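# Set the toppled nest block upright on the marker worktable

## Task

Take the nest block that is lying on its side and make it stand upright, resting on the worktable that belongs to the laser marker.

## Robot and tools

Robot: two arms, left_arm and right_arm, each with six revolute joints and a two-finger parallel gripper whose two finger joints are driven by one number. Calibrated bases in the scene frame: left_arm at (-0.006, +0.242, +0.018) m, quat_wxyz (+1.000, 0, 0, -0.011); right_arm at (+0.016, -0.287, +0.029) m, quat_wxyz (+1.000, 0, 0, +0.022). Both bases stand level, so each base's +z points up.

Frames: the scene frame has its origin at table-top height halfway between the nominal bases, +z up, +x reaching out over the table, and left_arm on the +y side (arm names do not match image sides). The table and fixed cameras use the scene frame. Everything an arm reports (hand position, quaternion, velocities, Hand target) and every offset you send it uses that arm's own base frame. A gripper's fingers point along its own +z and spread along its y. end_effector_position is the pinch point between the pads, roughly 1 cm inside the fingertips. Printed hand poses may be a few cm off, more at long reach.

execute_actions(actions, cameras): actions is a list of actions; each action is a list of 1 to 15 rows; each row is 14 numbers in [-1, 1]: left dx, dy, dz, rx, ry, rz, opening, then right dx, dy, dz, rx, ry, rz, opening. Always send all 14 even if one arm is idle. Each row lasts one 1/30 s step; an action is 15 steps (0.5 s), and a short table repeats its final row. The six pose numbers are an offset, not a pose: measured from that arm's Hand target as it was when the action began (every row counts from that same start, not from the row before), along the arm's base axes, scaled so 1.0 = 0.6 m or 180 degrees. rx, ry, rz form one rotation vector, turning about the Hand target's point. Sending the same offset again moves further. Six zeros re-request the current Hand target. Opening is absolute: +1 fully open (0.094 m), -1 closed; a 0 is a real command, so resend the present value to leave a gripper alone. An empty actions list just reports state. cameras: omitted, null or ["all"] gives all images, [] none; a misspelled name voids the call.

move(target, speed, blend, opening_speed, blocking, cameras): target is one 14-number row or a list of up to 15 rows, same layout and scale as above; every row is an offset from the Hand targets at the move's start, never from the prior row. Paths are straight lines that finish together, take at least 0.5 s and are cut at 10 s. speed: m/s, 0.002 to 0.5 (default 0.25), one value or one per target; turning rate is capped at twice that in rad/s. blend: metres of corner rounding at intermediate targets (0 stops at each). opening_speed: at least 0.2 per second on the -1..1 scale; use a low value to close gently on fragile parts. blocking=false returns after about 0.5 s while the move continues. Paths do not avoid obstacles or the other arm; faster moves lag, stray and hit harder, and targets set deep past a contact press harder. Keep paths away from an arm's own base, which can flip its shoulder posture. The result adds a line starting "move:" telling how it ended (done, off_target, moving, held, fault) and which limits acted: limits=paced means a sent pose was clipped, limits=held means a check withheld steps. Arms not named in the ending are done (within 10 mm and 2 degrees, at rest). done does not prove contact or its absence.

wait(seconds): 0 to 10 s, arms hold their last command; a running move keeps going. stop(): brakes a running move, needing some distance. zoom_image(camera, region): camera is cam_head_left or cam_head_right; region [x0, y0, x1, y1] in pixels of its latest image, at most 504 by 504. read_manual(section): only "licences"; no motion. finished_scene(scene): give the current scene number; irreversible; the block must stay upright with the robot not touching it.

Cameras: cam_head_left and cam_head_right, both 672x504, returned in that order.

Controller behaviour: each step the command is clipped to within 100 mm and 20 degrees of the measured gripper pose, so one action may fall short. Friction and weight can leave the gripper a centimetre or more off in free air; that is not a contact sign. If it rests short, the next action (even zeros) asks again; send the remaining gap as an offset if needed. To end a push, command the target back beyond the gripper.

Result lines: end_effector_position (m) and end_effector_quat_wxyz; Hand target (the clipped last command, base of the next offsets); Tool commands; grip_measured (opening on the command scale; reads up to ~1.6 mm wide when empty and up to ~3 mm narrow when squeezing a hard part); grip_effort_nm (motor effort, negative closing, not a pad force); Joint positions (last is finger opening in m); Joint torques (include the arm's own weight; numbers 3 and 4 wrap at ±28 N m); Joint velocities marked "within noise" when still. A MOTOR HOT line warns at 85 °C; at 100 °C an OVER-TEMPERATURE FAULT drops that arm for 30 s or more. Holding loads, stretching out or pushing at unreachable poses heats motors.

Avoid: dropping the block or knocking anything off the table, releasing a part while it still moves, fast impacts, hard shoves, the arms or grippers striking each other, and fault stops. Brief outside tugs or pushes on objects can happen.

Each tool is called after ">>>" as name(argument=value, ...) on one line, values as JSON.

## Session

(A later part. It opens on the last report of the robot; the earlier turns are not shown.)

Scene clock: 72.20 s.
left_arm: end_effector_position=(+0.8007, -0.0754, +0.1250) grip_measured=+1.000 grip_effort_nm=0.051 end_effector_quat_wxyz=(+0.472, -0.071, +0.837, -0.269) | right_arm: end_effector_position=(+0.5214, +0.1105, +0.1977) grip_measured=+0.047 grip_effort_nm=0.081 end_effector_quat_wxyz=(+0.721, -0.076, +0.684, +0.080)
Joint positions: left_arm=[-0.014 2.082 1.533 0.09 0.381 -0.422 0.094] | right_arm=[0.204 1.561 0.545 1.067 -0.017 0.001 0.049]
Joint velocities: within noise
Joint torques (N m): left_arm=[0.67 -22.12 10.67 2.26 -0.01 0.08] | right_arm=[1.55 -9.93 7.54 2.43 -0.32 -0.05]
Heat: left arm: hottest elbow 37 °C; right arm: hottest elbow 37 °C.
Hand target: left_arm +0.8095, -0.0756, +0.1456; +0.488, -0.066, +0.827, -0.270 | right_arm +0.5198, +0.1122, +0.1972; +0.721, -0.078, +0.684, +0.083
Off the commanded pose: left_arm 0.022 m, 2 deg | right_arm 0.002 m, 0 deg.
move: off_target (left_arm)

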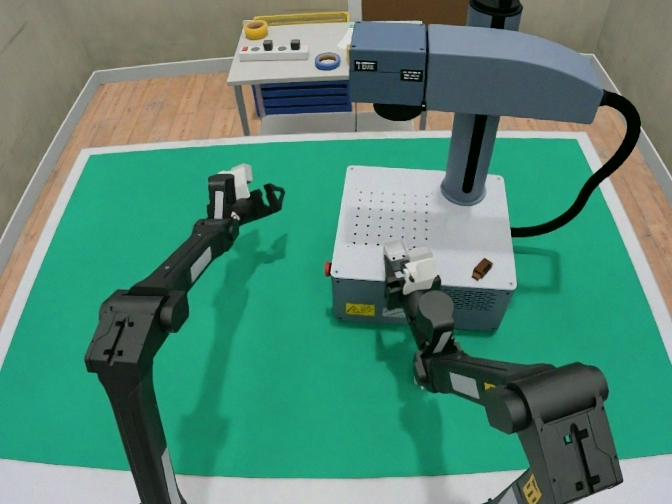

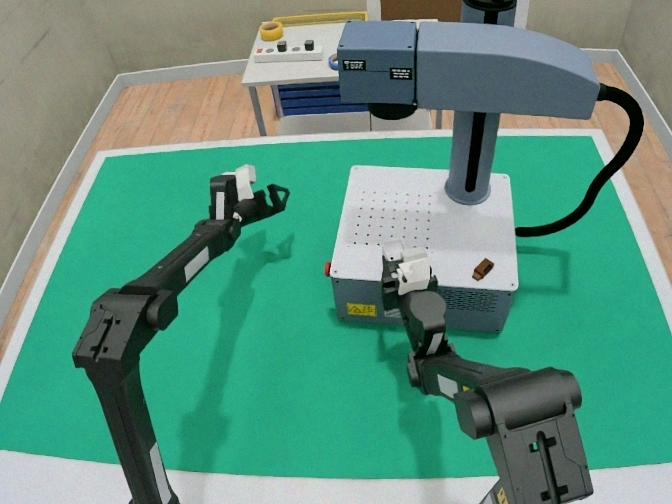

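>>> move(target=[0,0,0,0,0,0,1,0,0,0,0,0,0,0.35], opening_speed=0.4, cameras=[])

>>> move(target=[0,0,0,0,0,0,1,-0.19,-0.043,0.005,0,0,0,0.35], speed=0.1)

>>> zoom_image(camera="cam_head_left", region=[360, 220, 440, 300])

>>> zoom_image(camera="cam_head_right", region=[360, 220, 440, 300])

Scene clock: 73.77 s.
left_arm: end_effector_position=(+0.8007, -0.0754, +0.1250) grip_measured=+1.000 grip_effort_nm=0.051 end_effector_quat_wxyz=(+0.472, -0.071, +0.837, -0.269) | right_arm: end_effector_position=(+0.5214, +0.1105, +0.1977) grip_measured=+0.347 grip_effort_nm=0.076 end_effector_quat_wxyz=(+0.721, -0.076, +0.684, +0.080)
Joint positions: left_arm=[-0.014 2.082 1.533 0.09 0.381 -0.422 0.094] | right_arm=[0.204 1.561 0.545 1.067 -0.017 0.001 0.063]
Joint velocities: within noise
Joint torques (N m): left_arm=[0.67 -22.24 10.67 2.28 -0.01 0.08] | right_arm=[1.73 -9.99 7.35 2.24 -0.27 -0.03]
Heat: left arm: hottest elbow 38 °C; right arm: hottest elbow 36 °C.
Hand target: left_arm +0.8095, -0.0756, +0.1456; +0.488, -0.066, +0.827, -0.270 | right_arm +0.5198, +0.1122, +0.1972; +0.721, -0.078, +0.684, +0.083
Off the commanded pose: left_arm 0.022 m, 2 deg | right_arm 0.002 m, 0 deg.
move: off_target (left_arm)
No camera images: "cameras" was empty.

Scene clock: 75.57 s.
left_arm: end_effector_position=(+0.8007, -0.0754, +0.1250) grip_measured=+1.000 grip_effort_nm=0.056 end_effector_quat_wxyz=(+0.472, -0.071, +0.837, -0.269) | right_arm: end_effector_position=(+0.4088, +0.0883, +0.2042) grip_measured=+0.348 grip_effort_nm=0.085 end_effector_quat_wxyz=(+0.725, -0.078, +0.680, +0.083)
Joint positions: left_arm=[-0.014 2.082 1.533 0.09 0.381 -0.422 0.094] | right_arm=[0.204 1.255 0.247 1.072 -0.024 0.001 0.063]
Joint velocities: within noise
Joint torques (N m): left_arm=[0.67 -22.18 10.69 2.28 -0.01 0.07] | right_arm=[1.2 -4.95 6.8 1.91 -0.34 -0.03]
Heat: left arm: hottest elbow 38 °C; right arm: hottest elbow 36 °C.
Hand target: left_arm +0.8095, -0.0756, +0.1456; +0.488, -0.066, +0.827, -0.270 | right_arm +0.4059, +0.0865, +0.2002; +0.720, -0.078, +0.684, +0.083
Off the commanded pose: left_arm 0.022 m, 2 deg | right_arm 0.005 m, 1 deg.
move: off_target (left_arm)

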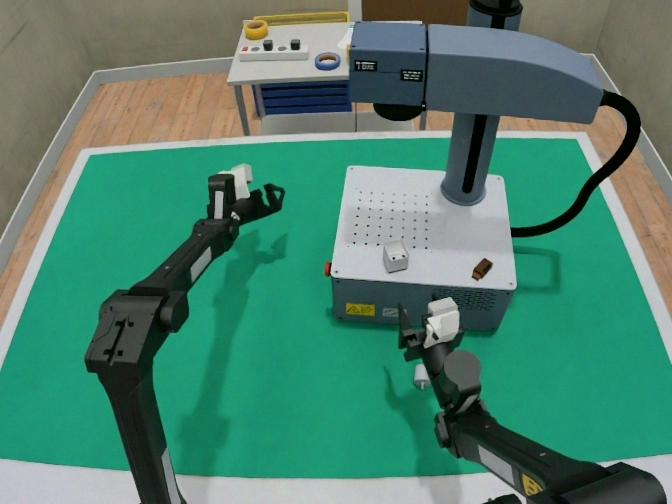

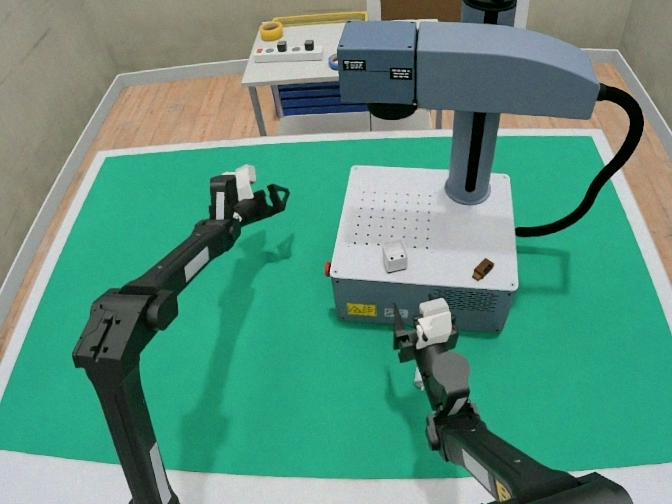

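Scaled by 6.300 from the camera's 672x504 image, which has a finer 960x720 frame.

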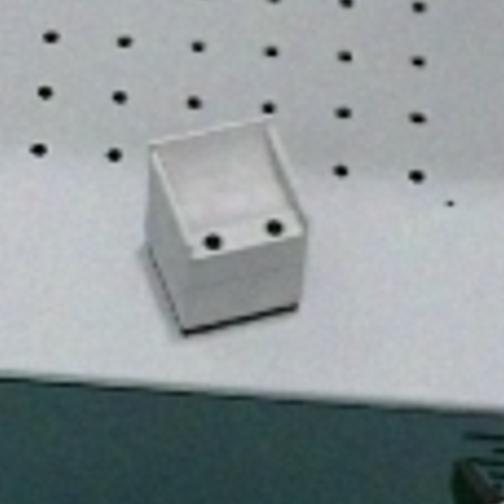

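Scaled by 6.300 from the camera's 672x504 image, which has a finer 960x720 frame.

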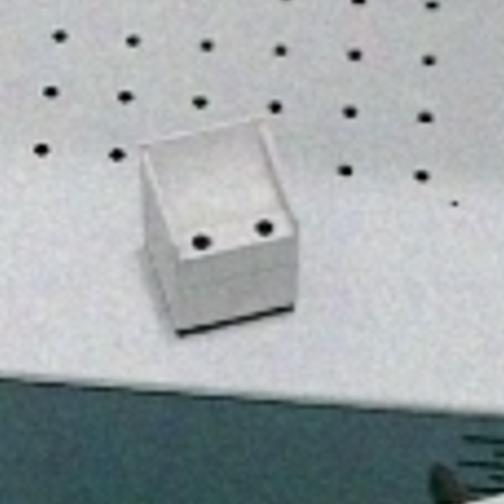

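Upright on its foot.

>>> finished_scene(scene=3)

The scene is finished: the task was done.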